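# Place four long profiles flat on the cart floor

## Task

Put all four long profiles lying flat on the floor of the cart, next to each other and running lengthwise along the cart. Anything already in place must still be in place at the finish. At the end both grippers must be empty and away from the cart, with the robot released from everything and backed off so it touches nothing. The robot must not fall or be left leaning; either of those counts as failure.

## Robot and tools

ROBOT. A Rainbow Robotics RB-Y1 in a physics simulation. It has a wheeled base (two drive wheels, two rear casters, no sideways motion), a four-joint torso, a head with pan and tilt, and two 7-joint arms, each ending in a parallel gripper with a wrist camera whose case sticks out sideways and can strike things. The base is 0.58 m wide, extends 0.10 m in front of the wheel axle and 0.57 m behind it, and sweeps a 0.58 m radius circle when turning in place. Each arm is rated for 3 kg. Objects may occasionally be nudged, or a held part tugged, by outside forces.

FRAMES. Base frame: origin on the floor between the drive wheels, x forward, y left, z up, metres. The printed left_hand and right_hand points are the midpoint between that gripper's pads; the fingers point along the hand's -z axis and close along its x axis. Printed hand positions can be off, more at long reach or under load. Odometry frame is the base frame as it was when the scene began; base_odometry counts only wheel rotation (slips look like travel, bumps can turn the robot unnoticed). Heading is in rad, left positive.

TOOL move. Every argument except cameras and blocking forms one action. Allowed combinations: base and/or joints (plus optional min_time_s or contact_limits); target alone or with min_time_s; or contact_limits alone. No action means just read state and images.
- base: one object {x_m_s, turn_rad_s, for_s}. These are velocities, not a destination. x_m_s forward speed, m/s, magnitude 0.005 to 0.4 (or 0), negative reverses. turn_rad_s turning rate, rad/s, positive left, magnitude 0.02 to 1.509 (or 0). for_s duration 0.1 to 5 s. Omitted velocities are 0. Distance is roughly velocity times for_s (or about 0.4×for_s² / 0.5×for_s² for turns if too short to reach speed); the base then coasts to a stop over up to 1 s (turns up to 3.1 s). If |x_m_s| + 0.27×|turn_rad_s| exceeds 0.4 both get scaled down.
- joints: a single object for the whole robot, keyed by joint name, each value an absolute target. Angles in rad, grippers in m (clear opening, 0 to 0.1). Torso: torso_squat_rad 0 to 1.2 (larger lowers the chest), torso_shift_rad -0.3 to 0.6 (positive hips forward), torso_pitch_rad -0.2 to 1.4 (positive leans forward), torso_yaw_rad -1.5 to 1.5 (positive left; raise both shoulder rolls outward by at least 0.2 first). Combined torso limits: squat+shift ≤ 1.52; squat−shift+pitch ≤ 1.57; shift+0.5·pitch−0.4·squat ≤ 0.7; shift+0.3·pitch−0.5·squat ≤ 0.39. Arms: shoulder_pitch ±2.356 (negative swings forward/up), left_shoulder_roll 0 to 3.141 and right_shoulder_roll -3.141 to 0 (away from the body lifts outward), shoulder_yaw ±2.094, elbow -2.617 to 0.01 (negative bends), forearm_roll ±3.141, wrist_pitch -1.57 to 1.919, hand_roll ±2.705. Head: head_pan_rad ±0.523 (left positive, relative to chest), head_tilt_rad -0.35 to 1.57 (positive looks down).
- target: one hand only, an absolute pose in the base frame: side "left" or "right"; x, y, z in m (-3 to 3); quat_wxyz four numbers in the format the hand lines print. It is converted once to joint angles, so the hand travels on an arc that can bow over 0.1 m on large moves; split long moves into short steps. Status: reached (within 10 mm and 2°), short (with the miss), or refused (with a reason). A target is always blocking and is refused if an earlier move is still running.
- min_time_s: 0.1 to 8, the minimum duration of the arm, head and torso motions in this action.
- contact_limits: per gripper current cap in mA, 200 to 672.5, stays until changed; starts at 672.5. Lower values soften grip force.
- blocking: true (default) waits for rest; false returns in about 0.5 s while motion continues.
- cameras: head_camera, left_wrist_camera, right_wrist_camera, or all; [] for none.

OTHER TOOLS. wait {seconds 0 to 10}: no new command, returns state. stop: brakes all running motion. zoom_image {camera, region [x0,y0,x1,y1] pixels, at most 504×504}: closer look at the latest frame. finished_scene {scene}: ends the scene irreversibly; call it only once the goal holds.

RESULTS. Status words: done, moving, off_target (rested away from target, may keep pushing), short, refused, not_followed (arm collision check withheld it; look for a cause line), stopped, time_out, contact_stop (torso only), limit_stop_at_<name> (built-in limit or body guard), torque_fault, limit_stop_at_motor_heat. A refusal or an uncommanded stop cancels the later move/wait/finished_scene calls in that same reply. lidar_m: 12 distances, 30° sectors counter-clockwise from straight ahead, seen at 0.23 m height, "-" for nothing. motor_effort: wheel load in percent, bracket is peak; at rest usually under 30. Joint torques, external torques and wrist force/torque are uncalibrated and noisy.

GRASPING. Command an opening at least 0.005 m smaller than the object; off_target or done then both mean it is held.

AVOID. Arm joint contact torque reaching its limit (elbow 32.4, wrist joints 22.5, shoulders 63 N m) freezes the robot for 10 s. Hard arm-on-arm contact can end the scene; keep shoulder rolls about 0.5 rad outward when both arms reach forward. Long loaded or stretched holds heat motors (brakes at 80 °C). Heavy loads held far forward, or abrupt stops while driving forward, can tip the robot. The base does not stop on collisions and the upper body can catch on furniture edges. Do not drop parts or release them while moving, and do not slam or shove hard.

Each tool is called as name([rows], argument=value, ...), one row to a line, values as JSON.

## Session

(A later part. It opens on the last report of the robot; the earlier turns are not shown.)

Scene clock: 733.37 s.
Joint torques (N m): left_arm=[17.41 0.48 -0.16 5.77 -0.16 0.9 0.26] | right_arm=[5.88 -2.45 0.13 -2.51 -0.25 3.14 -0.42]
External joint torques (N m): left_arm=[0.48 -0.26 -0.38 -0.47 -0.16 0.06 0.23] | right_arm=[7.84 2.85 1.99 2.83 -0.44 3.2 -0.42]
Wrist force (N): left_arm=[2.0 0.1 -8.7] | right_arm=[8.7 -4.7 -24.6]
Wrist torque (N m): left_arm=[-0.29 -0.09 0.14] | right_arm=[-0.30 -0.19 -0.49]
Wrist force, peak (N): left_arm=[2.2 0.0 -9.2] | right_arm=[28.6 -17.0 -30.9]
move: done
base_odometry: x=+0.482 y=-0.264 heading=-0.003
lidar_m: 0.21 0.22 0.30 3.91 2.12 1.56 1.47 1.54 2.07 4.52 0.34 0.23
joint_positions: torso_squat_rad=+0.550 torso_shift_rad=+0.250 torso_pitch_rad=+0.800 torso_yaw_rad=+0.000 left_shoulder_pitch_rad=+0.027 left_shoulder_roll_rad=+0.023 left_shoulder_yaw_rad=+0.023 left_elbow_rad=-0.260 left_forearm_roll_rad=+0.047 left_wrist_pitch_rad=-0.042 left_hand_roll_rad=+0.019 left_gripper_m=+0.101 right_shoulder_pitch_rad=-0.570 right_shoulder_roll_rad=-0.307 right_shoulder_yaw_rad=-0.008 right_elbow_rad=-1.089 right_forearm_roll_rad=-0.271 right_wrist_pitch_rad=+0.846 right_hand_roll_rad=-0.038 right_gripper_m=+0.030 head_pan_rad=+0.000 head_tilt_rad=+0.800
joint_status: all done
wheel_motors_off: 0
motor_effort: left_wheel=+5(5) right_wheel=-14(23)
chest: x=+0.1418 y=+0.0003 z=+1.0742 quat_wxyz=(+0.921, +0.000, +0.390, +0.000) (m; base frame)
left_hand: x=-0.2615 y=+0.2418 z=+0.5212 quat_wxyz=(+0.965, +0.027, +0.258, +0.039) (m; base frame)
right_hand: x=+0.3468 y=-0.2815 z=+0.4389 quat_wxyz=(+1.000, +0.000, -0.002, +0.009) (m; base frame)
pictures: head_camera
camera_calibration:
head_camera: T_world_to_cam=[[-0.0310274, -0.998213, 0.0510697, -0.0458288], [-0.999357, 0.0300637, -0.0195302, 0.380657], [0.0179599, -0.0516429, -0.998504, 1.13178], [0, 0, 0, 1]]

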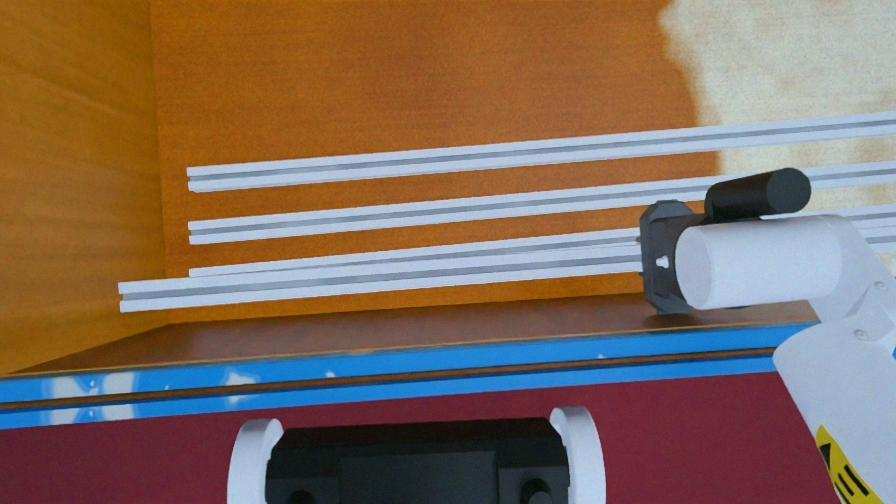

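move(joints={"torso_squat_rad":0.35}, cameras=["head_camera"])

move(base={"turn_rad_s":0.06,"for_s":0.5}, cameras=["head_camera","right_wrist_camera"])

Scene clock: 739.80 s.
Joint torques (N m): left_arm=[17.79 1.06 0.06 5.57 -0.04 1.01 0.05] | right_arm=[-2.27 -4.08 -1.27 -7.26 -0.04 0.05 -0.28]
External joint torques (N m): left_arm=[0.86 0.33 -0.16 -0.68 -0.05 0.17 0.02] | right_arm=[-0.38 1.22 0.58 -1.94 -0.23 0.1 -0.28]
Wrist force (N): left_arm=[2.6 0.1 -8.5] | right_arm=[-4.7 -4.6 -22.8]
Wrist torque (N m): left_arm=[-0.30 0.02 0.15] | right_arm=[-0.28 -0.46 -0.37]
Wrist force, peak (N): left_arm=[2.0 0.0 -9.2] | right_arm=[8.2 -4.9 -27.7]
move: done
base_odometry: x=+0.482 y=-0.264 heading=-0.003
lidar_m: 0.21 0.22 0.31 3.92 2.14 1.54 1.47 1.54 2.07 4.51 0.34 0.23
joint_positions: torso_squat_rad=+0.350 torso_shift_rad=+0.250 torso_pitch_rad=+0.800 torso_yaw_rad=+0.000 left_shoulder_pitch_rad=+0.027 left_shoulder_roll_rad=+0.023 left_shoulder_yaw_rad=+0.023 left_elbow_rad=-0.260 left_forearm_roll_rad=+0.047 left_wrist_pitch_rad=-0.042 left_hand_roll_rad=+0.019 left_gripper_m=+0.101 right_shoulder_pitch_rad=-0.568 right_shoulder_roll_rad=-0.307 right_shoulder_yaw_rad=-0.007 right_elbow_rad=-1.088 right_forearm_roll_rad=-0.271 right_wrist_pitch_rad=+0.847 right_hand_roll_rad=-0.038 right_gripper_m=+0.030 head_pan_rad=+0.000 head_tilt_rad=+0.800
joint_status: all done
wheel_motors_off: 0
motor_effort: left_wheel=+6(7) right_wheel=-5(14)
chest: x=+0.1568 y=+0.0003 z=+1.1331 quat_wxyz=(+0.921, +0.000, +0.390, +0.000) (m; base frame)
left_hand: x=-0.2465 y=+0.2419 z=+0.5801 quat_wxyz=(+0.965, +0.027, +0.258, +0.039) (m; base frame)
right_hand: x=+0.3596 y=-0.2817 z=+0.4973 quat_wxyz=(+1.000, +0.000, +0.000, +0.009) (m; base frame)
pictures: head_camera
camera_calibration:
head_camera: T_world_to_cam=[[-0.0310715, -0.998214, 0.0510297, -0.0483315], [-0.999357, 0.0301129, -0.0194469, 0.396732], [0.0178755, -0.0516012, -0.998508, 1.19033], [0, 0, 0, 1]]

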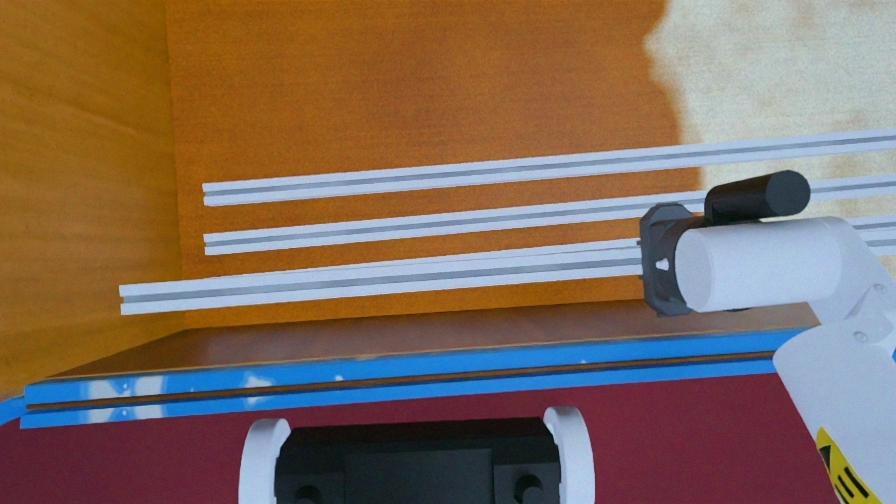

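Scene clock: 740.77 s.
Joint torques (N m): left_arm=[18.12 0.47 -0.32 5.4 -0.03 0.81 0.19] | right_arm=[-2.69 -4.27 -0.88 -7.57 0 -0.07 -0.17]
External joint torques (N m): left_arm=[1.18 -0.27 -0.54 -0.85 -0.04 -0.03 0.16] | right_arm=[-0.8 1.02 0.97 -2.25 -0.19 -0.02 -0.17]
Wrist force (N): left_arm=[2.2 0.2 -8.5] | right_arm=[-4.8 -4.8 -22.4]
Wrist torque (N m): left_arm=[-0.31 -0.05 0.14] | right_arm=[-0.31 -0.46 -0.36]
Wrist force, peak (N): left_arm=[2.1 0.2 -9.0] | right_arm=[-5.4 -5.2 -22.5]
move: done
base_odometry: x=+0.482 y=-0.264 heading=+0.026
lidar_m: 0.21 0.22 0.32 4.37 2.10 1.53 1.46 1.55 2.14 4.08 0.32 0.23
base_status: done (sent for 0.5 of 0.5 s)
joint_positions: torso_squat_rad=+0.350 torso_shift_rad=+0.250 torso_pitch_rad=+0.800 torso_yaw_rad=+0.000 left_shoulder_pitch_rad=+0.027 left_shoulder_roll_rad=+0.023 left_shoulder_yaw_rad=+0.023 left_elbow_rad=-0.260 left_forearm_roll_rad=+0.047 left_wrist_pitch_rad=-0.042 left_hand_roll_rad=+0.019 left_gripper_m=+0.101 right_shoulder_pitch_rad=-0.567 right_shoulder_roll_rad=-0.307 right_shoulder_yaw_rad=-0.007 right_elbow_rad=-1.088 right_forearm_roll_rad=-0.271 right_wrist_pitch_rad=+0.847 right_hand_roll_rad=-0.038 right_gripper_m=+0.030 head_pan_rad=+0.000 head_tilt_rad=+0.800
wheel_motors_off: 0
motor_effort: left_wheel=-15(31) right_wheel=+9(31)
chest: x=+0.1568 y=+0.0003 z=+1.1331 quat_wxyz=(+0.921, +0.000, +0.390, +0.000) (m; base frame)
left_hand: x=-0.2465 y=+0.2419 z=+0.5801 quat_wxyz=(+0.965, +0.027, +0.258, +0.039) (m; base frame)
right_hand: x=+0.3595 y=-0.2817 z=+0.4972 quat_wxyz=(+1.000, +0.000, +0.000, +0.009) (m; base frame)
pictures: head_camera, right_wrist_camera
camera_calibration:
head_camera: T_world_to_cam=[[-0.0311189, -0.998213, 0.0510198, -0.0483254], [-0.999356, 0.0301606, -0.0194467, 0.396732], [0.0178731, -0.0515921, -0.998508, 1.19033], [0, 0, 0, 1]]
right_wrist_camera: T_world_to_cam=[[-0.999982, -0.000106867, -0.00603423, 0.364099], [-0.00280872, 0.893207, 0.449638, 0.0592465], [0.00534176, 0.449646, -0.893191, 0.642938], [0, 0, 0, 1]]

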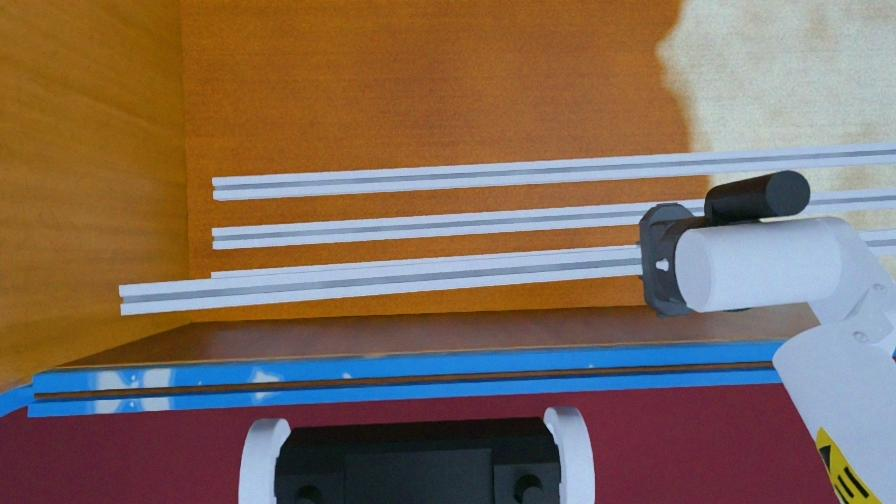

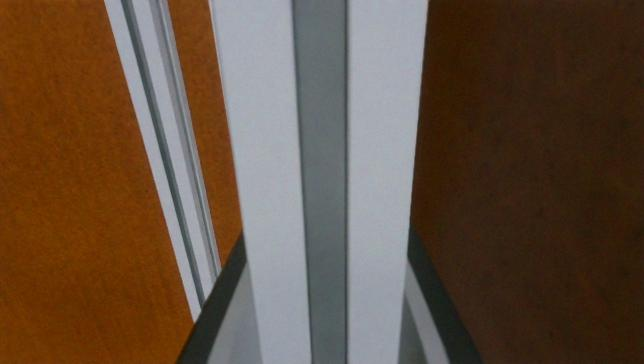

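move(target={"side":"right","x":0.358,"y":-0.2805,"z":0.44,"quat_wxyz":[1,0,0,0.008]}, min_time_s=1.5, cameras=["head_camera"])

Scene clock: 750.83 s.
Joint torques (N m): left_arm=[17.97 0.76 -0.27 5.61 -0.04 1.13 0.25] | right_arm=[-4.9 -4.93 -1.04 -2.82 -0.02 -0.26 -0.13]
External joint torques (N m): left_arm=[1.04 0.02 -0.49 -0.64 -0.04 0.29 0.23] | right_arm=[-0.19 0.16 -0.68 -0.98 -0.12 -0.09 -0.13]
Wrist force (N): left_arm=[2.0 0.4 -8.4] | right_arm=[-5.4 -4.7 -22.2]
Wrist torque (N m): left_arm=[-0.35 -0.07 0.15] | right_arm=[-0.19 -0.48 -0.32]
Wrist force, peak (N): left_arm=[2.3 -0.2 -9.1] | right_arm=[-7.8 -4.7 -22.5]
move: short
base_odometry: x=+0.482 y=-0.264 heading=+0.026
lidar_m: 0.21 0.22 0.31 4.39 2.07 1.54 1.47 1.55 2.13 4.07 0.31 0.23
joint_positions: torso_squat_rad=+0.350 torso_shift_rad=+0.250 torso_pitch_rad=+0.800 torso_yaw_rad=+0.000 left_shoulder_pitch_rad=+0.027 left_shoulder_roll_rad=+0.023 left_shoulder_yaw_rad=+0.023 left_elbow_rad=-0.260 left_forearm_roll_rad=+0.047 left_wrist_pitch_rad=-0.042 left_hand_roll_rad=+0.019 left_gripper_m=+0.101 right_shoulder_pitch_rad=-0.916 right_shoulder_roll_rad=-0.266 right_shoulder_yaw_rad=-0.079 right_elbow_rad=-0.267 right_forearm_roll_rad=-0.374 right_wrist_pitch_rad=+0.338 right_hand_roll_rad=+0.181 right_gripper_m=+0.030 head_pan_rad=+0.000 head_tilt_rad=+0.800
joint_status: all done
wheel_motors_off: 0
motor_effort: left_wheel=-15(16) right_wheel=+8(13)
chest: x=+0.1568 y=+0.0003 z=+1.1331 quat_wxyz=(+0.921, +0.000, +0.389, +0.000) (m; base frame)
left_hand: x=-0.2464 y=+0.2419 z=+0.5800 quat_wxyz=(+0.965, +0.027, +0.258, +0.039) (m; base frame)
right_hand: x=+0.3574 y=-0.2804 z=+0.4426 quat_wxyz=(+1.000, -0.011, -0.025, +0.008) (m; base frame)
right_hand_status: short (checked arc, as near as the solve gets, planned for 1.5 s): 3 mm and 3.2 deg off. The place is met; only the turn is off.
pictures: head_camera
camera_calibration:
head_camera: T_world_to_cam=[[-0.0311524, -0.998211, 0.0510369, -0.0483438], [-0.99935, 0.0301802, -0.01971, 0.396965], [0.0181345, -0.0516178, -0.998502, 1.19035], [0, 0, 0, 1]]

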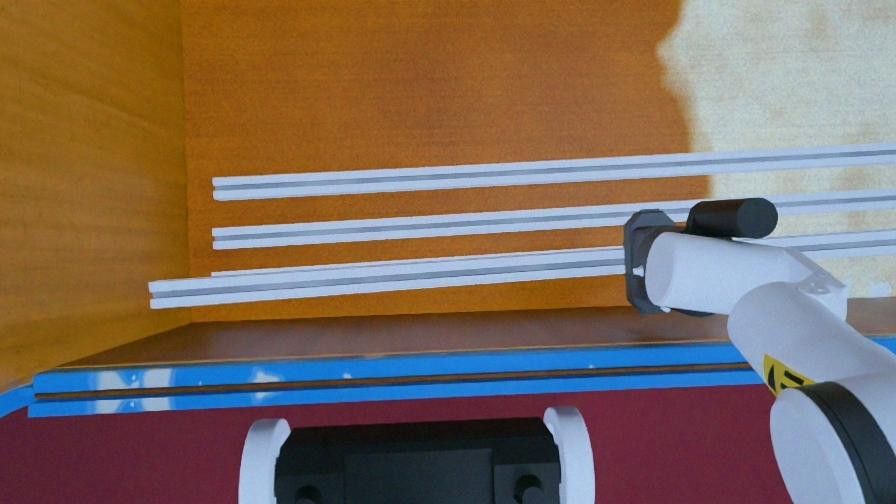

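move(joints={"torso_squat_rad":0.55}, cameras=[])

move(target={"side":"right","x":0.336,"y":-0.2805,"z":0.38,"quat_wxyz":[1,0,0,0.004]}, min_time_s=1.5, cameras=["head_camera","right_wrist_camera"])

Scene clock: 755.77 s.
Joint torques (N m): left_arm=[18.05 0.9 -0.02 6.05 -0.23 0.97 0.09] | right_arm=[-4.73 -4.72 -1.17 -1.9 0.22 0.46 -0.14]
External joint torques (N m): left_arm=[1.12 0.16 -0.24 -0.19 -0.23 0.13 0.06] | right_arm=[0 0.37 -0.8 -0.05 0.12 0.63 -0.14]
Wrist force (N): left_arm=[2.0 0.0 -8.5] | right_arm=[-1.8 -4.6 -21.5]
Wrist torque (N m): left_arm=[-0.31 -0.06 0.13] | right_arm=[-0.13 -0.33 -0.40]
Wrist force, peak (N): left_arm=[1.8 -0.1 -9.2] | right_arm=[-5.5 -4.4 -22.6]
move: done
base_odometry: x=+0.482 y=-0.264 heading=+0.026
lidar_m: 0.22 0.23 0.31 4.36 2.07 1.52 1.46 1.55 2.14 4.08 0.32 0.23
joint_positions: torso_squat_rad=+0.550 torso_shift_rad=+0.250 torso_pitch_rad=+0.800 torso_yaw_rad=+0.000 left_shoulder_pitch_rad=+0.027 left_shoulder_roll_rad=+0.023 left_shoulder_yaw_rad=+0.023 left_elbow_rad=-0.260 left_forearm_roll_rad=+0.047 left_wrist_pitch_rad=-0.042 left_hand_roll_rad=+0.019 left_gripper_m=+0.101 right_shoulder_pitch_rad=-0.916 right_shoulder_roll_rad=-0.266 right_shoulder_yaw_rad=-0.079 right_elbow_rad=-0.267 right_forearm_roll_rad=-0.374 right_wrist_pitch_rad=+0.337 right_hand_roll_rad=+0.181 right_gripper_m=+0.030 head_pan_rad=+0.000 head_tilt_rad=+0.800
joint_status: all done
wheel_motors_off: 0
motor_effort: left_wheel=-17(18) right_wheel=+12(14)
chest: x=+0.1417 y=+0.0003 z=+1.0743 quat_wxyz=(+0.921, +0.000, +0.389, +0.000) (m; base frame)
left_hand: x=-0.2615 y=+0.2419 z=+0.5211 quat_wxyz=(+0.965, +0.027, +0.258, +0.039) (m; base frame)
right_hand: x=+0.3426 y=-0.2803 z=+0.3838 quat_wxyz=(+1.000, -0.011, -0.026, +0.008) (m; base frame)
pictures: none

Scene clock: 757.60 s.
Joint torques (N m): left_arm=[18.74 0.74 -0.14 5.52 -0.14 1.08 0.29] | right_arm=[9.09 1.54 -0.06 6.24 0.76 3.36 0.26]
External joint torques (N m): left_arm=[1.82 0 -0.36 -0.72 -0.14 0.24 0.26] | right_arm=[13.65 6.59 0.29 8.09 0.66 3.53 0.25]
Wrist force (N): left_arm=[2.0 -0.3 -8.8] | right_arm=[16.5 -6.8 -13.7]
Wrist torque (N m): left_arm=[-0.28 -0.08 0.15] | right_arm=[0.01 0.84 -0.53]
Wrist force, peak (N): left_arm=[2.2 -0.2 -9.0] | right_arm=[16.4 -6.8 -14.4]
move: short
base_odometry: x=+0.482 y=-0.264 heading=+0.026
lidar_m: 0.21 0.22 0.30 4.36 2.10 1.52 1.47 1.54 2.14 4.07 0.33 0.23
joint_positions: torso_squat_rad=+0.550 torso_shift_rad=+0.250 torso_pitch_rad=+0.800 torso_yaw_rad=+0.000 left_shoulder_pitch_rad=+0.027 left_shoulder_roll_rad=+0.023 left_shoulder_yaw_rad=+0.023 left_elbow_rad=-0.260 left_forearm_roll_rad=+0.047 left_wrist_pitch_rad=-0.042 left_hand_roll_rad=+0.019 left_gripper_m=+0.101 right_shoulder_pitch_rad=-0.910 right_shoulder_roll_rad=-0.263 right_shoulder_yaw_rad=-0.103 right_elbow_rad=-0.269 right_forearm_roll_rad=-0.367 right_wrist_pitch_rad=+0.335 right_hand_roll_rad=+0.192 right_gripper_m=+0.030 head_pan_rad=+0.000 head_tilt_rad=+0.800
joint_status: all done
wheel_motors_off: 0
motor_effort: left_wheel=-17(18) right_wheel=+10(14)
chest: x=+0.1416 y=+0.0003 z=+1.0743 quat_wxyz=(+0.921, +0.000, +0.389, +0.000) (m; base frame)
left_hand: x=-0.2614 y=+0.2419 z=+0.5211 quat_wxyz=(+0.965, +0.027, +0.258, +0.039) (m; base frame)
right_hand: x=+0.3397 y=-0.2807 z=+0.3832 quat_wxyz=(+1.000, -0.010, -0.026, +0.004) (m; base frame)
right_hand_status: short (checked arc, as near as the solve gets, planned for 1.5 s): 5 mm and 3.2 deg off. The place is met; only the turn is off.
pictures: head_camera, right_wrist_camera
camera_calibration:
head_camera: T_world_to_cam=[[-0.0311292, -0.99821, 0.0510639, -0.0458365], [-0.999346, 0.0301436, -0.0199588, 0.380942], [0.0183838, -0.0516518, -0.998496, 1.13184], [0, 0, 0, 1]]
right_wrist_camera: T_world_to_cam=[[-0.998271, 0.00848544, -0.0581585, 0.365418], [-0.0174942, 0.901775, 0.431852, 0.123752], [0.0561104, 0.432123, -0.900067, 0.52123], [0, 0, 0, 1]]

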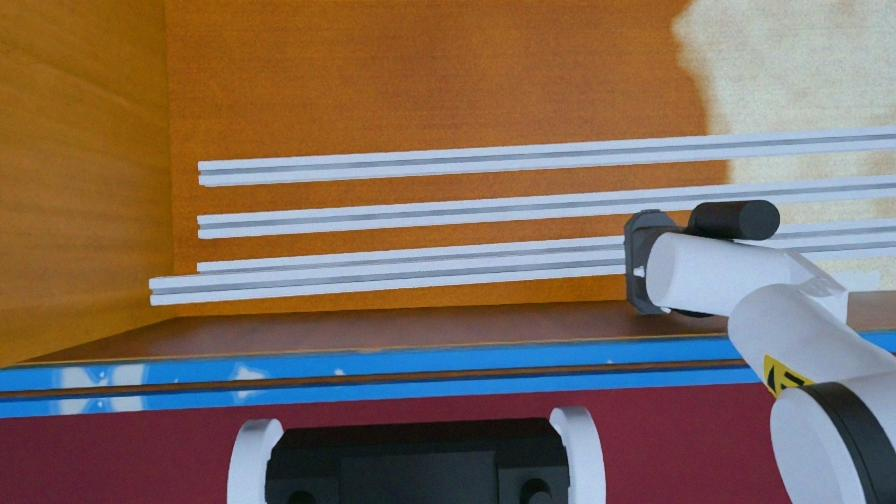

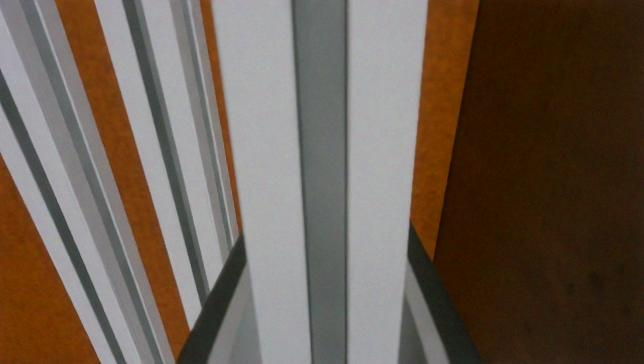

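move(joints={"torso_squat_rad":0.36}, cameras=[])

move(target={"side":"right","x":0.45,"y":-0.2805,"z":0.5,"quat_wxyz":[1,0,0,0.008]}, min_time_s=2, cameras=[])

move(joints={"torso_shift_rad":0.31,"torso_squat_rad":0.45}, cameras=["head_camera"])

move(target={"side":"right","x":0.542,"y":-0.2805,"z":0.45,"quat_wxyz":[1,0,0,0.008]}, min_time_s=2, cameras=["head_camera","right_wrist_camera"])

Scene clock: 772.43 s.
Joint torques (N m): left_arm=[18.34 0.29 -0.38 5.69 -0.08 1 0.23] | right_arm=[-4.78 -3.84 -0.17 -2.86 0.45 -0.03 0.16]
External joint torques (N m): left_arm=[1.41 -0.45 -0.6 -0.55 -0.08 0.16 0.2] | right_arm=[-0.35 1.17 0.17 -1.08 0.35 0.13 0.16]
Wrist force (N): left_arm=[2.3 0.0 -8.7] | right_arm=[-5.0 -4.2 -22.0]
Wrist torque (N m): left_arm=[-0.31 -0.02 0.15] | right_arm=[-0.16 -0.43 -0.38]
Wrist force, peak (N): left_arm=[2.1 0.0 -9.1] | right_arm=[16.4 -7.9 -31.0]
move: done
base_odometry: x=+0.482 y=-0.264 heading=+0.026
lidar_m: 0.20 0.22 0.32 4.35 2.09 1.52 1.47 1.54 2.14 4.07 0.33 0.22
joint_positions: torso_squat_rad=+0.360 torso_shift_rad=+0.250 torso_pitch_rad=+0.800 torso_yaw_rad=+0.000 left_shoulder_pitch_rad=+0.027 left_shoulder_roll_rad=+0.023 left_shoulder_yaw_rad=+0.023 left_elbow_rad=-0.260 left_forearm_roll_rad=+0.047 left_wrist_pitch_rad=-0.042 left_hand_roll_rad=+0.019 left_gripper_m=+0.101 right_shoulder_pitch_rad=-0.906 right_shoulder_roll_rad=-0.261 right_shoulder_yaw_rad=-0.103 right_elbow_rad=-0.267 right_forearm_roll_rad=-0.367 right_wrist_pitch_rad=+0.336 right_hand_roll_rad=+0.192 right_gripper_m=+0.030 head_pan_rad=+0.000 head_tilt_rad=+0.800
joint_status: all done
wheel_motors_off: 0
motor_effort: left_wheel=-17(19) right_wheel=+12(13)
chest: x=+0.1562 y=+0.0003 z=+1.1307 quat_wxyz=(+0.921, +0.000, +0.390, +0.000) (m; base frame)
left_hand: x=-0.2471 y=+0.2419 z=+0.5777 quat_wxyz=(+0.965, +0.027, +0.258, +0.039) (m; base frame)
right_hand: x=+0.3498 y=-0.2805 z=+0.4388 quat_wxyz=(+1.000, -0.010, -0.022, +0.004) (m; base frame)
pictures: none

Scene clock: 774.77 s.
Joint torques (N m): left_arm=[18.26 0.47 0.4 5.99 -0.06 0.88 0.2] | right_arm=[-9.23 -9.14 -0.51 -7.85 0.24 -0.19 -0.53]
External joint torques (N m): left_arm=[1.33 -0.27 0.18 -0.25 -0.06 0.04 0.17] | right_arm=[-1.47 -2.37 0.9 -2.49 0.06 -0.14 -0.53]
Wrist force (N): left_arm=[2.0 0.2 -8.3] | right_arm=[-4.6 -4.6 -22.5]
Wrist torque (N m): left_arm=[-0.34 -0.06 0.17] | right_arm=[-0.41 -0.45 -0.35]
Wrist force, peak (N): left_arm=[2.4 -0.1 -9.0] | right_arm=[-5.3 -5.0 -22.7]
move: done
base_odometry: x=+0.482 y=-0.264 heading=+0.026
lidar_m: 0.21 0.22 0.31 4.38 2.09 1.53 1.46 1.54 2.14 4.07 0.34 0.22
joint_positions: torso_squat_rad=+0.360 torso_shift_rad=+0.250 torso_pitch_rad=+0.800 torso_yaw_rad=+0.000 left_shoulder_pitch_rad=+0.027 left_shoulder_roll_rad=+0.023 left_shoulder_yaw_rad=+0.023 left_elbow_rad=-0.260 left_forearm_roll_rad=+0.047 left_wrist_pitch_rad=-0.042 left_hand_roll_rad=+0.019 left_gripper_m=+0.101 right_shoulder_pitch_rad=-0.892 right_shoulder_roll_rad=-0.333 right_shoulder_yaw_rad=-0.078 right_elbow_rad=-0.761 right_forearm_roll_rad=-0.295 right_wrist_pitch_rad=+0.862 right_hand_roll_rad=+0.035 right_gripper_m=+0.030 head_pan_rad=+0.000 head_tilt_rad=+0.800
joint_status: all done
wheel_motors_off: 0
motor_effort: left_wheel=-16(17) right_wheel=+12(14)
chest: x=+0.1562 y=+0.0003 z=+1.1307 quat_wxyz=(+0.921, +0.000, +0.390, +0.000) (m; base frame)
left_hand: x=-0.2471 y=+0.2419 z=+0.5777 quat_wxyz=(+0.965, +0.027, +0.258, +0.039) (m; base frame)
right_hand: x=+0.4496 y=-0.2801 z=+0.5002 quat_wxyz=(+1.000, +0.001, +0.001, +0.008) (m; base frame)
right_hand_status: reached (checked arc, planned for 2.0 s): 1 mm and 0.2 deg off.
pictures: none

Scene clock: 776.00 s.
Joint torques (N m): left_arm=[18.44 0.2 -0.07 5.63 -0.12 0.86 0.33] | right_arm=[-9.79 -8.99 -0.75 -7.89 0.33 -0.15 -0.63]
External joint torques (N m): left_arm=[1.51 -0.54 -0.29 -0.62 -0.12 0.02 0.31] | right_arm=[-2.03 -2.23 0.66 -2.54 0.14 -0.1 -0.63]
Wrist force (N): left_arm=[2.2 0.2 -8.7] | right_arm=[-4.8 -4.6 -22.5]
Wrist torque (N m): left_arm=[-0.33 -0.08 0.16] | right_arm=[-0.20 -0.48 -0.37]
Wrist force, peak (N): left_arm=[2.1 0.5 -9.1] | right_arm=[-4.6 -4.3 -23.4]
move: done
base_odometry: x=+0.482 y=-0.264 heading=+0.026
lidar_m: 0.21 0.23 0.32 4.38 2.09 1.52 1.47 1.54 2.14 4.07 0.32 0.23
joint_positions: torso_squat_rad=+0.450 torso_shift_rad=+0.310 torso_pitch_rad=+0.800 torso_yaw_rad=+0.000 left_shoulder_pitch_rad=+0.027 left_shoulder_roll_rad=+0.023 left_shoulder_yaw_rad=+0.023 left_elbow_rad=-0.260 left_forearm_roll_rad=+0.047 left_wrist_pitch_rad=-0.042 left_hand_roll_rad=+0.019 left_gripper_m=+0.101 right_shoulder_pitch_rad=-0.892 right_shoulder_roll_rad=-0.333 right_shoulder_yaw_rad=-0.078 right_elbow_rad=-0.761 right_forearm_roll_rad=-0.295 right_wrist_pitch_rad=+0.862 right_hand_roll_rad=+0.035 right_gripper_m=+0.030 head_pan_rad=+0.000 head_tilt_rad=+0.800
joint_status: all done
wheel_motors_off: 0
motor_effort: left_wheel=-18(18) right_wheel=+12(15)
chest: x=+0.1864 y=+0.0003 z=+1.0963 quat_wxyz=(+0.921, +0.000, +0.390, +0.000) (m; base frame)
left_hand: x=-0.2168 y=+0.2419 z=+0.5432 quat_wxyz=(+0.965, +0.027, +0.258, +0.039) (m; base frame)
right_hand: x=+0.4798 y=-0.2801 z=+0.4657 quat_wxyz=(+1.000, +0.001, +0.001, +0.008) (m; base frame)
pictures: head_camera
camera_calibration:
head_camera: T_world_to_cam=[[-0.0311208, -0.998211, 0.0510433, -0.0455509], [-0.999354, 0.0301573, -0.0195388, 0.42571], [0.0179645, -0.0516184, -0.998505, 1.15302], [0, 0, 0, 1]]

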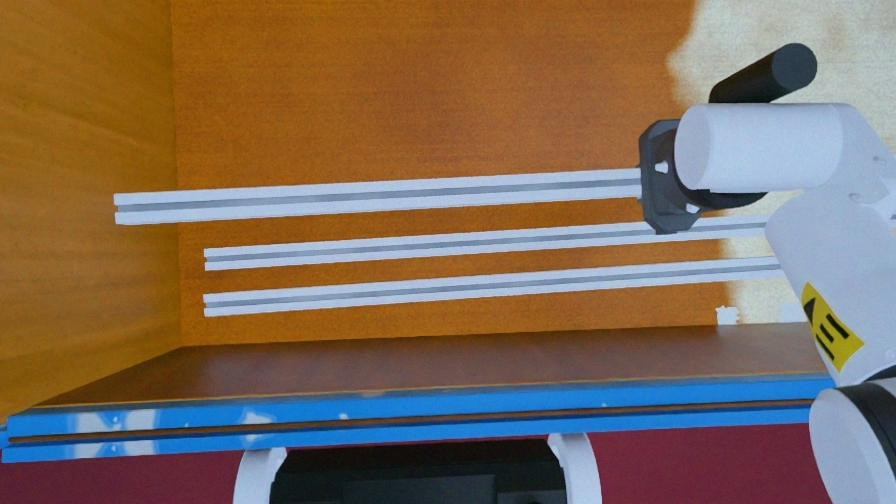

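Scene clock: 778.33 s.
Joint torques (N m): left_arm=[19.23 -0.03 0.09 5.51 -0.02 1.03 0.15] | right_arm=[-12.78 -6.91 -1.39 -5.86 0.33 -1.07 0]
External joint torques (N m): left_arm=[2.3 -0.77 -0.13 -0.74 -0.02 0.19 0.12] | right_arm=[-2.23 -0.11 -1.04 -1.84 0.16 -0.54 -0.01]
Wrist force (N): left_arm=[2.0 0.4 -8.8] | right_arm=[-8.3 -3.9 -21.9]
Wrist torque (N m): left_arm=[-0.35 -0.10 0.15] | right_arm=[-0.22 -0.55 -0.32]
Wrist force, peak (N): left_arm=[2.0 0.2 -9.2] | right_arm=[-7.6 -4.3 -22.5]
move: short
base_odometry: x=+0.482 y=-0.264 heading=+0.026
lidar_m: 0.21 0.23 0.30 4.37 2.09 1.55 1.47 1.56 2.11 4.06 0.32 0.23
joint_positions: torso_squat_rad=+0.450 torso_shift_rad=+0.310 torso_pitch_rad=+0.800 torso_yaw_rad=+0.000 left_shoulder_pitch_rad=+0.027 left_shoulder_roll_rad=+0.023 left_shoulder_yaw_rad=+0.023 left_elbow_rad=-0.260 left_forearm_roll_rad=+0.047 left_wrist_pitch_rad=-0.042 left_hand_roll_rad=+0.019 left_gripper_m=+0.101 right_shoulder_pitch_rad=-1.130 right_shoulder_roll_rad=-0.320 right_shoulder_yaw_rad=-0.120 right_elbow_rad=-0.267 right_forearm_roll_rad=-0.253 right_wrist_pitch_rad=+0.369 right_hand_roll_rad=+0.074 right_gripper_m=+0.030 head_pan_rad=+0.000 head_tilt_rad=+0.800
joint_status: all done
wheel_motors_off: 0
motor_effort: left_wheel=-18(19) right_wheel=+13(14)
chest: x=+0.1864 y=+0.0003 z=+1.0963 quat_wxyz=(+0.921, +0.000, +0.390, +0.000) (m; base frame)
left_hand: x=-0.2168 y=+0.2419 z=+0.5432 quat_wxyz=(+0.965, +0.027, +0.258, +0.039) (m; base frame)
right_hand: x=+0.5399 y=-0.2804 z=+0.4530 quat_wxyz=(+0.993, -0.025, -0.118, +0.008) (m; base frame)
right_hand_status: short (checked arc, as near as the solve gets, planned for 2.0 s): 4 mm and 13.8 deg off. The place is met; only the turn is off.
pictures: head_camera, right_wrist_camera
camera_calibration:
head_camera: T_world_to_cam=[[-0.0311221, -0.998211, 0.0510424, -0.0455502], [-0.999354, 0.0301582, -0.0195471, 0.425714], [0.0179728, -0.0516178, -0.998505, 1.15302], [0, 0, 0, 1]]
right_wrist_camera: T_world_to_cam=[[-0.97051, -0.00406425, -0.241025, 0.6337], [-0.10168, 0.913459, 0.394023, 0.162765], [0.218565, 0.406911, -0.886935, 0.471981], [0, 0, 0, 1]]

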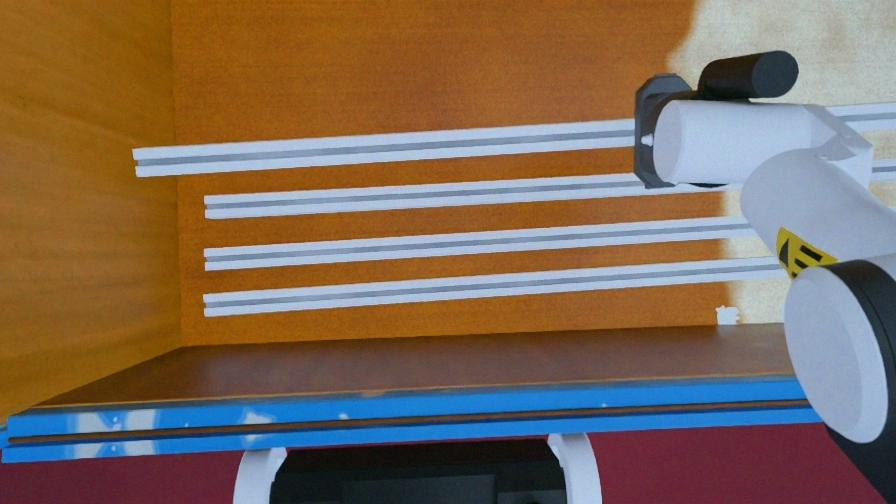

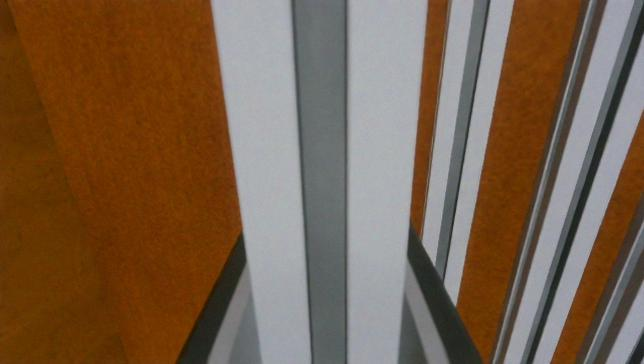

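move(joints={"torso_squat_rad":0.66}, cameras=[])

move(target={"side":"right","x":0.531,"y":-0.2805,"z":0.36,"quat_wxyz":[1,0,0,0.008]}, min_time_s=1.5, cameras=["head_camera","right_wrist_camera"])

Scene clock: 785.97 s.
Joint torques (N m): left_arm=[18.74 0.64 -0.71 5.89 -0.24 1.21 0.15] | right_arm=[-13.39 -6.83 -1.18 -6.32 0.37 -1.21 -0.11]
External joint torques (N m): left_arm=[1.81 -0.1 -0.93 -0.35 -0.24 0.37 0.13] | right_arm=[-2.84 -0.04 -0.83 -2.29 0.2 -0.69 -0.13]
Wrist force (N): left_arm=[1.9 -0.5 -8.8] | right_arm=[-8.4 -4.1 -22.3]
Wrist torque (N m): left_arm=[-0.23 -0.10 0.16] | right_arm=[-0.17 -0.55 -0.31]
Wrist force, peak (N): left_arm=[2.0 -0.1 -9.2] | right_arm=[-9.0 -4.4 -22.4]
move: done
base_odometry: x=+0.482 y=-0.264 heading=+0.026
lidar_m: 0.21 0.22 0.31 4.38 2.09 1.53 1.46 1.54 2.14 4.07 0.34 0.22
joint_positions: torso_squat_rad=+0.660 torso_shift_rad=+0.310 torso_pitch_rad=+0.800 torso_yaw_rad=+0.000 left_shoulder_pitch_rad=+0.027 left_shoulder_roll_rad=+0.023 left_shoulder_yaw_rad=+0.023 left_elbow_rad=-0.260 left_forearm_roll_rad=+0.047 left_wrist_pitch_rad=-0.042 left_hand_roll_rad=+0.019 left_gripper_m=+0.101 right_shoulder_pitch_rad=-1.130 right_shoulder_roll_rad=-0.320 right_shoulder_yaw_rad=-0.120 right_elbow_rad=-0.267 right_forearm_roll_rad=-0.253 right_wrist_pitch_rad=+0.369 right_hand_roll_rad=+0.074 right_gripper_m=+0.030 head_pan_rad=+0.000 head_tilt_rad=+0.800
joint_status: all done
wheel_motors_off: 0
motor_effort: left_wheel=-16(18) right_wheel=+14(16)
chest: x=+0.1628 y=+0.0003 z=+1.0227 quat_wxyz=(+0.921, +0.000, +0.390, +0.000) (m; base frame)
left_hand: x=-0.2404 y=+0.2419 z=+0.4696 quat_wxyz=(+0.965, +0.027, +0.258, +0.039) (m; base frame)
right_hand: x=+0.5162 y=-0.2804 z=+0.3794 quat_wxyz=(+0.993, -0.025, -0.118, +0.008) (m; base frame)
pictures: none

Scene clock: 787.80 s.
Joint torques (N m): left_arm=[18.02 0.84 0.41 5.7 -0.1 0.72 0.24] | right_arm=[-11.43 -6.34 -1.31 -6.28 0.35 -1.72 -0.68]
External joint torques (N m): left_arm=[1.09 0.11 0.19 -0.54 -0.1 -0.12 0.21] | right_arm=[-1.14 0.18 -1.01 -2.2 0.19 -1.07 -0.7]
Wrist force (N): left_arm=[2.0 -0.2 -8.6] | right_arm=[-9.4 -4.0 -21.5]
Wrist torque (N m): left_arm=[-0.27 -0.07 0.14] | right_arm=[-0.15 -0.58 -0.23]
Wrist force, peak (N): left_arm=[2.2 -0.1 -9.1] | right_arm=[-8.7 -4.4 -22.2]
move: short
base_odometry: x=+0.482 y=-0.264 heading=+0.026
lidar_m: 0.20 0.22 0.31 4.36 2.09 1.52 1.46 1.54 2.12 4.06 0.32 0.23
joint_positions: torso_squat_rad=+0.660 torso_shift_rad=+0.310 torso_pitch_rad=+0.800 torso_yaw_rad=+0.000 left_shoulder_pitch_rad=+0.027 left_shoulder_roll_rad=+0.023 left_shoulder_yaw_rad=+0.023 left_elbow_rad=-0.260 left_forearm_roll_rad=+0.047 left_wrist_pitch_rad=-0.042 left_hand_roll_rad=+0.019 left_gripper_m=+0.101 right_shoulder_pitch_rad=-1.115 right_shoulder_roll_rad=-0.304 right_shoulder_yaw_rad=-0.152 right_elbow_rad=-0.267 right_forearm_roll_rad=-0.201 right_wrist_pitch_rad=+0.286 right_hand_roll_rad=+0.057 right_gripper_m=+0.030 head_pan_rad=+0.000 head_tilt_rad=+0.800
joint_status: all done
wheel_motors_off: 0
motor_effort: left_wheel=-17(17) right_wheel=+13(15)
chest: x=+0.1628 y=+0.0003 z=+1.0227 quat_wxyz=(+0.921, +0.000, +0.390, +0.000) (m; base frame)
left_hand: x=-0.2404 y=+0.2419 z=+0.4696 quat_wxyz=(+0.965, +0.027, +0.258, +0.039) (m; base frame)
right_hand: x=+0.5223 y=-0.2791 z=+0.3790 quat_wxyz=(+0.988, -0.029, -0.150, +0.008) (m; base frame)
right_hand_status: short (checked arc, as near as the solve gets, planned for 1.5 s): 21 mm and 17.6 deg off.
pictures: head_camera, right_wrist_camera
camera_calibration:
head_camera: T_world_to_cam=[[-0.0311248, -0.998211, 0.0510406, -0.0425347], [-0.999353, 0.030158, -0.0196037, 0.400704], [0.0180294, -0.0516178, -0.998504, 1.07994], [0, 0, 0, 1]]
right_wrist_camera: T_world_to_cam=[[-0.952596, -0.00705628, -0.304158, 0.61251], [-0.127773, 0.91657, 0.378911, 0.209122], [0.276108, 0.399812, -0.874022, 0.372681], [0, 0, 0, 1]]

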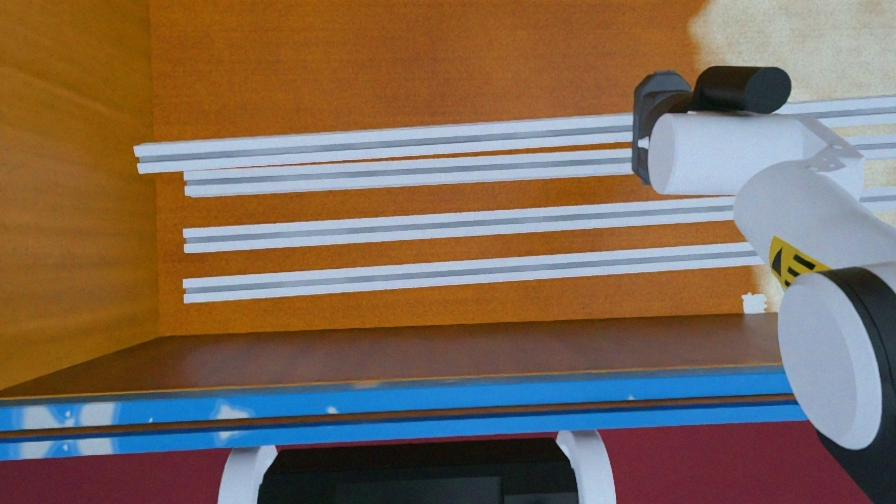

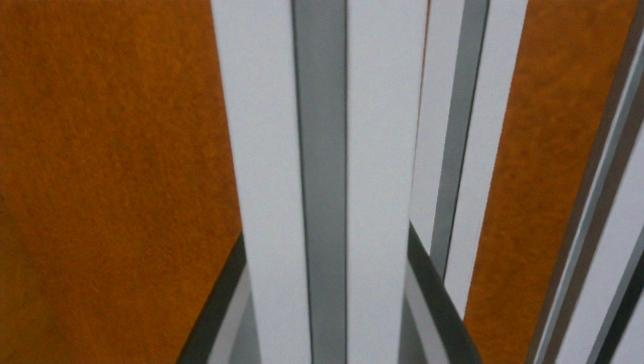

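move(joints={"torso_squat_rad":0.55,"torso_pitch_rad":0.93}, cameras=[])

move(target={"side":"right","x":0.542,"y":-0.2805,"z":0.37,"quat_wxyz":[1,0,0,0.008]}, min_time_s=1.5, cameras=["head_camera","right_wrist_camera"])

Scene clock: 796.17 s.
Joint torques (N m): left_arm=[20.29 0.76 0.36 6.58 -0.03 1.28 -0.09] | right_arm=[-8.77 -5.42 -0.93 -5.01 0.46 -0.97 -0.59]
External joint torques (N m): left_arm=[0.98 0.08 0.12 -0.64 -0.03 0.24 -0.13] | right_arm=[-1.95 0.08 -0.63 -2.22 0.32 -0.57 -0.6]
Wrist force (N): left_arm=[2.4 -0.1 -8.2] | right_arm=[-7.1 -4.0 -22.1]
Wrist torque (N m): left_arm=[-0.26 -0.07 0.14] | right_arm=[-0.18 -0.51 -0.28]
Wrist force, peak (N): left_arm=[2.2 -0.1 -9.1] | right_arm=[-8.6 -4.1 -22.3]
move: done
base_odometry: x=+0.482 y=-0.264 heading=+0.026
lidar_m: 0.21 0.23 0.30 4.36 2.08 1.52 1.46 1.54 2.14 4.06 0.32 0.22
joint_positions: torso_squat_rad=+0.550 torso_shift_rad=+0.310 torso_pitch_rad=+0.930 torso_yaw_rad=+0.000 left_shoulder_pitch_rad=+0.027 left_shoulder_roll_rad=+0.023 left_shoulder_yaw_rad=+0.023 left_elbow_rad=-0.260 left_forearm_roll_rad=+0.047 left_wrist_pitch_rad=-0.042 left_hand_roll_rad=+0.019 left_gripper_m=+0.101 right_shoulder_pitch_rad=-1.115 right_shoulder_roll_rad=-0.304 right_shoulder_yaw_rad=-0.152 right_elbow_rad=-0.267 right_forearm_roll_rad=-0.201 right_wrist_pitch_rad=+0.286 right_hand_roll_rad=+0.057 right_gripper_m=+0.030 head_pan_rad=+0.000 head_tilt_rad=+0.800
joint_status: all done
wheel_motors_off: 0
motor_effort: left_wheel=-17(18) right_wheel=+11(16)
chest: x=+0.2023 y=+0.0003 z=+1.0337 quat_wxyz=(+0.894, +0.000, +0.449, +0.000) (m; base frame)
left_hand: x=-0.2693 y=+0.2419 z=+0.5376 quat_wxyz=(+0.946, +0.030, +0.320, +0.037) (m; base frame)
right_hand: x=+0.4752 y=-0.2790 z=+0.3488 quat_wxyz=(+0.996, -0.029, -0.086, +0.010) (m; base frame)
pictures: none

Scene clock: 798.00 s.
Joint torques (N m): left_arm=[20.94 0.3 -0.6 6.43 -0.21 1.28 0.22] | right_arm=[-12.54 -9.74 -0.45 -5.79 0.04 -0.77 -0.01]
External joint torques (N m): left_arm=[1.63 -0.38 -0.84 -0.79 -0.21 0.23 0.18] | right_arm=[-2.96 -3.13 -0.17 -1.99 -0.11 -0.29 -0.03]
Wrist force (N): left_arm=[2.6 -0.3 -8.3] | right_arm=[-8.2 -4.0 -21.9]
Wrist torque (N m): left_arm=[-0.26 -0.07 0.16] | right_arm=[-0.18 -0.57 -0.26]
Wrist force, peak (N): left_arm=[2.8 0.3 -8.7] | right_arm=[-7.6 -3.9 -22.5]
move: short
base_odometry: x=+0.482 y=-0.264 heading=+0.026
lidar_m: 0.21 0.22 0.31 4.35 2.10 1.55 1.47 1.54 2.13 4.05 0.33 0.22
joint_positions: torso_squat_rad=+0.550 torso_shift_rad=+0.310 torso_pitch_rad=+0.930 torso_yaw_rad=+0.000 left_shoulder_pitch_rad=+0.027 left_shoulder_roll_rad=+0.023 left_shoulder_yaw_rad=+0.023 left_elbow_rad=-0.260 left_forearm_roll_rad=+0.047 left_wrist_pitch_rad=-0.042 left_hand_roll_rad=+0.019 left_gripper_m=+0.101 right_shoulder_pitch_rad=-1.221 right_shoulder_roll_rad=-0.343 right_shoulder_yaw_rad=-0.189 right_elbow_rad=-0.267 right_forearm_roll_rad=-0.225 right_wrist_pitch_rad=+0.364 right_hand_roll_rad=+0.102 right_gripper_m=+0.030 head_pan_rad=+0.000 head_tilt_rad=+0.800
joint_status: all done
wheel_motors_off: 0
motor_effort: left_wheel=-17(18) right_wheel=+13(16)
chest: x=+0.2023 y=+0.0003 z=+1.0337 quat_wxyz=(+0.894, +0.000, +0.449, +0.000) (m; base frame)
left_hand: x=-0.2693 y=+0.2419 z=+0.5376 quat_wxyz=(+0.946, +0.030, +0.320, +0.037) (m; base frame)
right_hand: x=+0.5397 y=-0.2799 z=+0.3730 quat_wxyz=(+0.994, -0.024, -0.104, +0.008) (m; base frame)
right_hand_status: short (checked arc, as near as the solve gets, planned for 1.5 s): 4 mm and 12.3 deg off. The place is met; only the turn is off.
pictures: head_camera, right_wrist_camera
camera_calibration:
head_camera: T_world_to_cam=[[-0.0242621, -0.998211, 0.0546434, -0.0469824], [-0.99346, 0.0301747, 0.11012, 0.305076], [-0.111572, -0.0516143, -0.992415, 1.11018], [0, 0, 0, 1]]
right_wrist_camera: T_world_to_cam=[[-0.976706, -0.00333616, -0.214555, 0.607942], [-0.0907604, 0.912459, 0.398975, 0.185781], [0.194442, 0.409155, -0.891507, 0.416211], [0, 0, 0, 1]]

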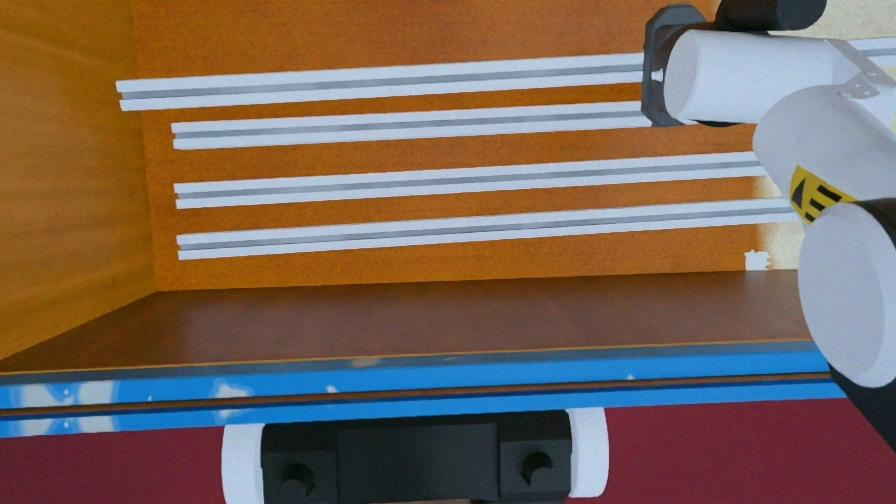

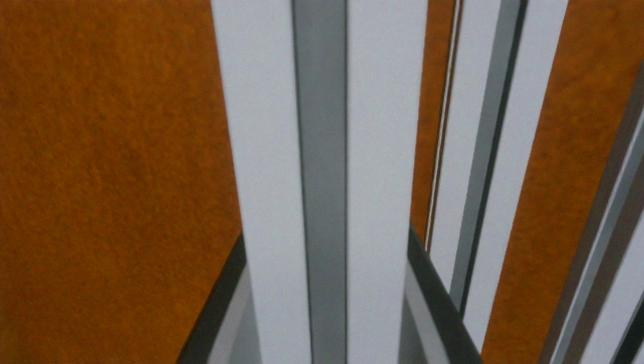

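move(joints={"torso_squat_rad":0.64}, cameras=[])

move(target={"side":"right","x":0.537,"y":-0.2805,"z":0.345,"quat_wxyz":[1,0,0,0.008]}, min_time_s=1.5, cameras=["head_camera","right_wrist_camera"])

Scene clock: 802.83 s.
Joint torques (N m): left_arm=[20.88 0.6 0.24 6.41 -0.03 1.32 0.23] | right_arm=[-12.57 -9.56 -1.29 -5.98 -0.09 -0.91 -0.07]
External joint torques (N m): left_arm=[1.58 -0.08 0.01 -0.8 -0.03 0.28 0.19] | right_arm=[-2.99 -2.95 -1 -2.18 -0.24 -0.43 -0.08]
Wrist force (N): left_arm=[2.9 -0.1 -7.9] | right_arm=[-8.2 -4.0 -22.0]
Wrist torque (N m): left_arm=[-0.26 -0.02 0.11] | right_arm=[-0.22 -0.61 -0.27]
Wrist force, peak (N): left_arm=[2.7 -0.1 -8.7] | right_arm=[-8.7 -3.7 -22.6]
move: done
base_odometry: x=+0.482 y=-0.264 heading=+0.026
lidar_m: 0.21 0.22 0.31 4.35 2.09 1.53 1.46 1.54 2.14 4.07 0.32 0.22
joint_positions: torso_squat_rad=+0.640 torso_shift_rad=+0.310 torso_pitch_rad=+0.930 torso_yaw_rad=+0.000 left_shoulder_pitch_rad=+0.027 left_shoulder_roll_rad=+0.023 left_shoulder_yaw_rad=+0.023 left_elbow_rad=-0.260 left_forearm_roll_rad=+0.047 left_wrist_pitch_rad=-0.042 left_hand_roll_rad=+0.019 left_gripper_m=+0.101 right_shoulder_pitch_rad=-1.221 right_shoulder_roll_rad=-0.343 right_shoulder_yaw_rad=-0.189 right_elbow_rad=-0.267 right_forearm_roll_rad=-0.225 right_wrist_pitch_rad=+0.364 right_hand_roll_rad=+0.102 right_gripper_m=+0.030 head_pan_rad=+0.000 head_tilt_rad=+0.800
joint_status: all done
wheel_motors_off: 0
motor_effort: left_wheel=-16(18) right_wheel=+13(15)
chest: x=+0.1915 y=+0.0003 z=+1.0001 quat_wxyz=(+0.894, +0.000, +0.449, +0.000) (m; base frame)
left_hand: x=-0.2801 y=+0.2419 z=+0.5040 quat_wxyz=(+0.946, +0.030, +0.320, +0.037) (m; base frame)
right_hand: x=+0.5290 y=-0.2799 z=+0.3395 quat_wxyz=(+0.994, -0.024, -0.104, +0.008) (m; base frame)
pictures: none

Scene clock: 804.67 s.
Joint torques (N m): left_arm=[20.83 0.77 -0.38 6.34 -0.3 1.21 0.43] | right_arm=[-12.94 -10.68 -1.02 -6.47 -0.06 -0.6 -0.09]
External joint torques (N m): left_arm=[1.52 0.09 -0.61 -0.87 -0.3 0.16 0.4] | right_arm=[-2.58 -3.67 -0.75 -2.46 -0.22 -0.23 -0.1]
Wrist force (N): left_arm=[2.6 -0.1 -8.2] | right_arm=[-7.3 -4.0 -22.6]
Wrist torque (N m): left_arm=[-0.27 -0.06 0.13] | right_arm=[-0.23 -0.57 -0.28]
Wrist force, peak (N): left_arm=[2.9 0.1 -8.6] | right_arm=[-7.6 -4.1 -22.6]
move: short
base_odometry: x=+0.482 y=-0.264 heading=+0.026
lidar_m: 0.21 0.23 0.29 4.36 2.08 1.54 1.48 1.54 2.12 4.07 0.33 0.23
joint_positions: torso_squat_rad=+0.640 torso_shift_rad=+0.310 torso_pitch_rad=+0.930 torso_yaw_rad=+0.000 left_shoulder_pitch_rad=+0.027 left_shoulder_roll_rad=+0.023 left_shoulder_yaw_rad=+0.023 left_elbow_rad=-0.260 left_forearm_roll_rad=+0.047 left_wrist_pitch_rad=-0.042 left_hand_roll_rad=+0.019 left_gripper_m=+0.101 right_shoulder_pitch_rad=-1.257 right_shoulder_roll_rad=-0.360 right_shoulder_yaw_rad=-0.204 right_elbow_rad=-0.267 right_forearm_roll_rad=-0.239 right_wrist_pitch_rad=+0.460 right_hand_roll_rad=+0.127 right_gripper_m=+0.030 head_pan_rad=+0.000 head_tilt_rad=+0.800
joint_status: all done
wheel_motors_off: 0
motor_effort: left_wheel=-17(17) right_wheel=+13(15)
chest: x=+0.1915 y=+0.0003 z=+1.0001 quat_wxyz=(+0.894, +0.000, +0.449, +0.000) (m; base frame)
left_hand: x=-0.2801 y=+0.2419 z=+0.5040 quat_wxyz=(+0.946, +0.030, +0.320, +0.037) (m; base frame)
right_hand: x=+0.5352 y=-0.2800 z=+0.3466 quat_wxyz=(+0.997, -0.017, -0.077, +0.008) (m; base frame)
right_hand_status: short (checked arc, as near as the solve gets, planned for 1.5 s): 2 mm and 9.0 deg off. The place is met; only the turn is off.
pictures: head_camera, right_wrist_camera
camera_calibration:
head_camera: T_world_to_cam=[[-0.0242625, -0.998211, 0.054643, -0.0454126], [-0.993461, 0.0301746, 0.110111, 0.298042], [-0.111563, -0.0516141, -0.992416, 1.07564], [0, 0, 0, 1]]
right_wrist_camera: T_world_to_cam=[[-0.987082, -0.00108428, -0.160209, 0.585181], [-0.0682903, 0.907433, 0.41461, 0.177173], [0.14493, 0.420195, -0.895786, 0.424614], [0, 0, 0, 1]]

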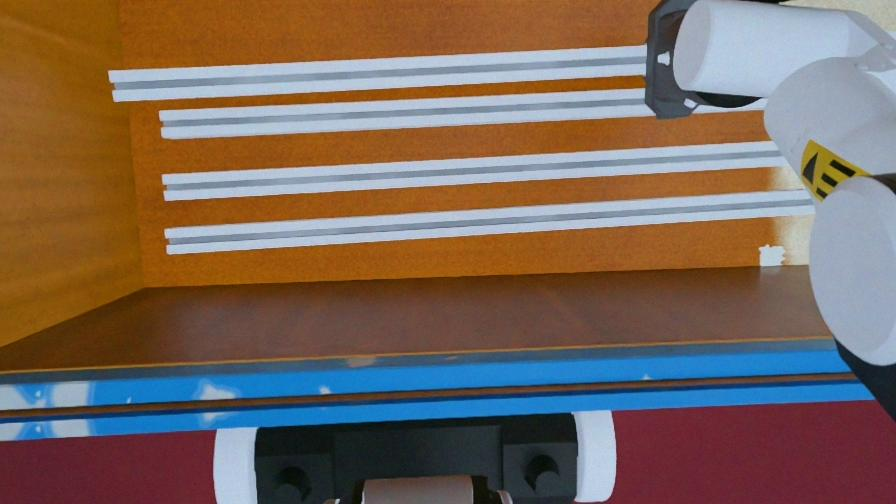

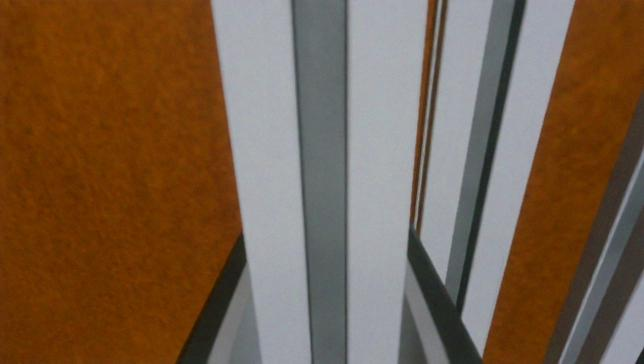

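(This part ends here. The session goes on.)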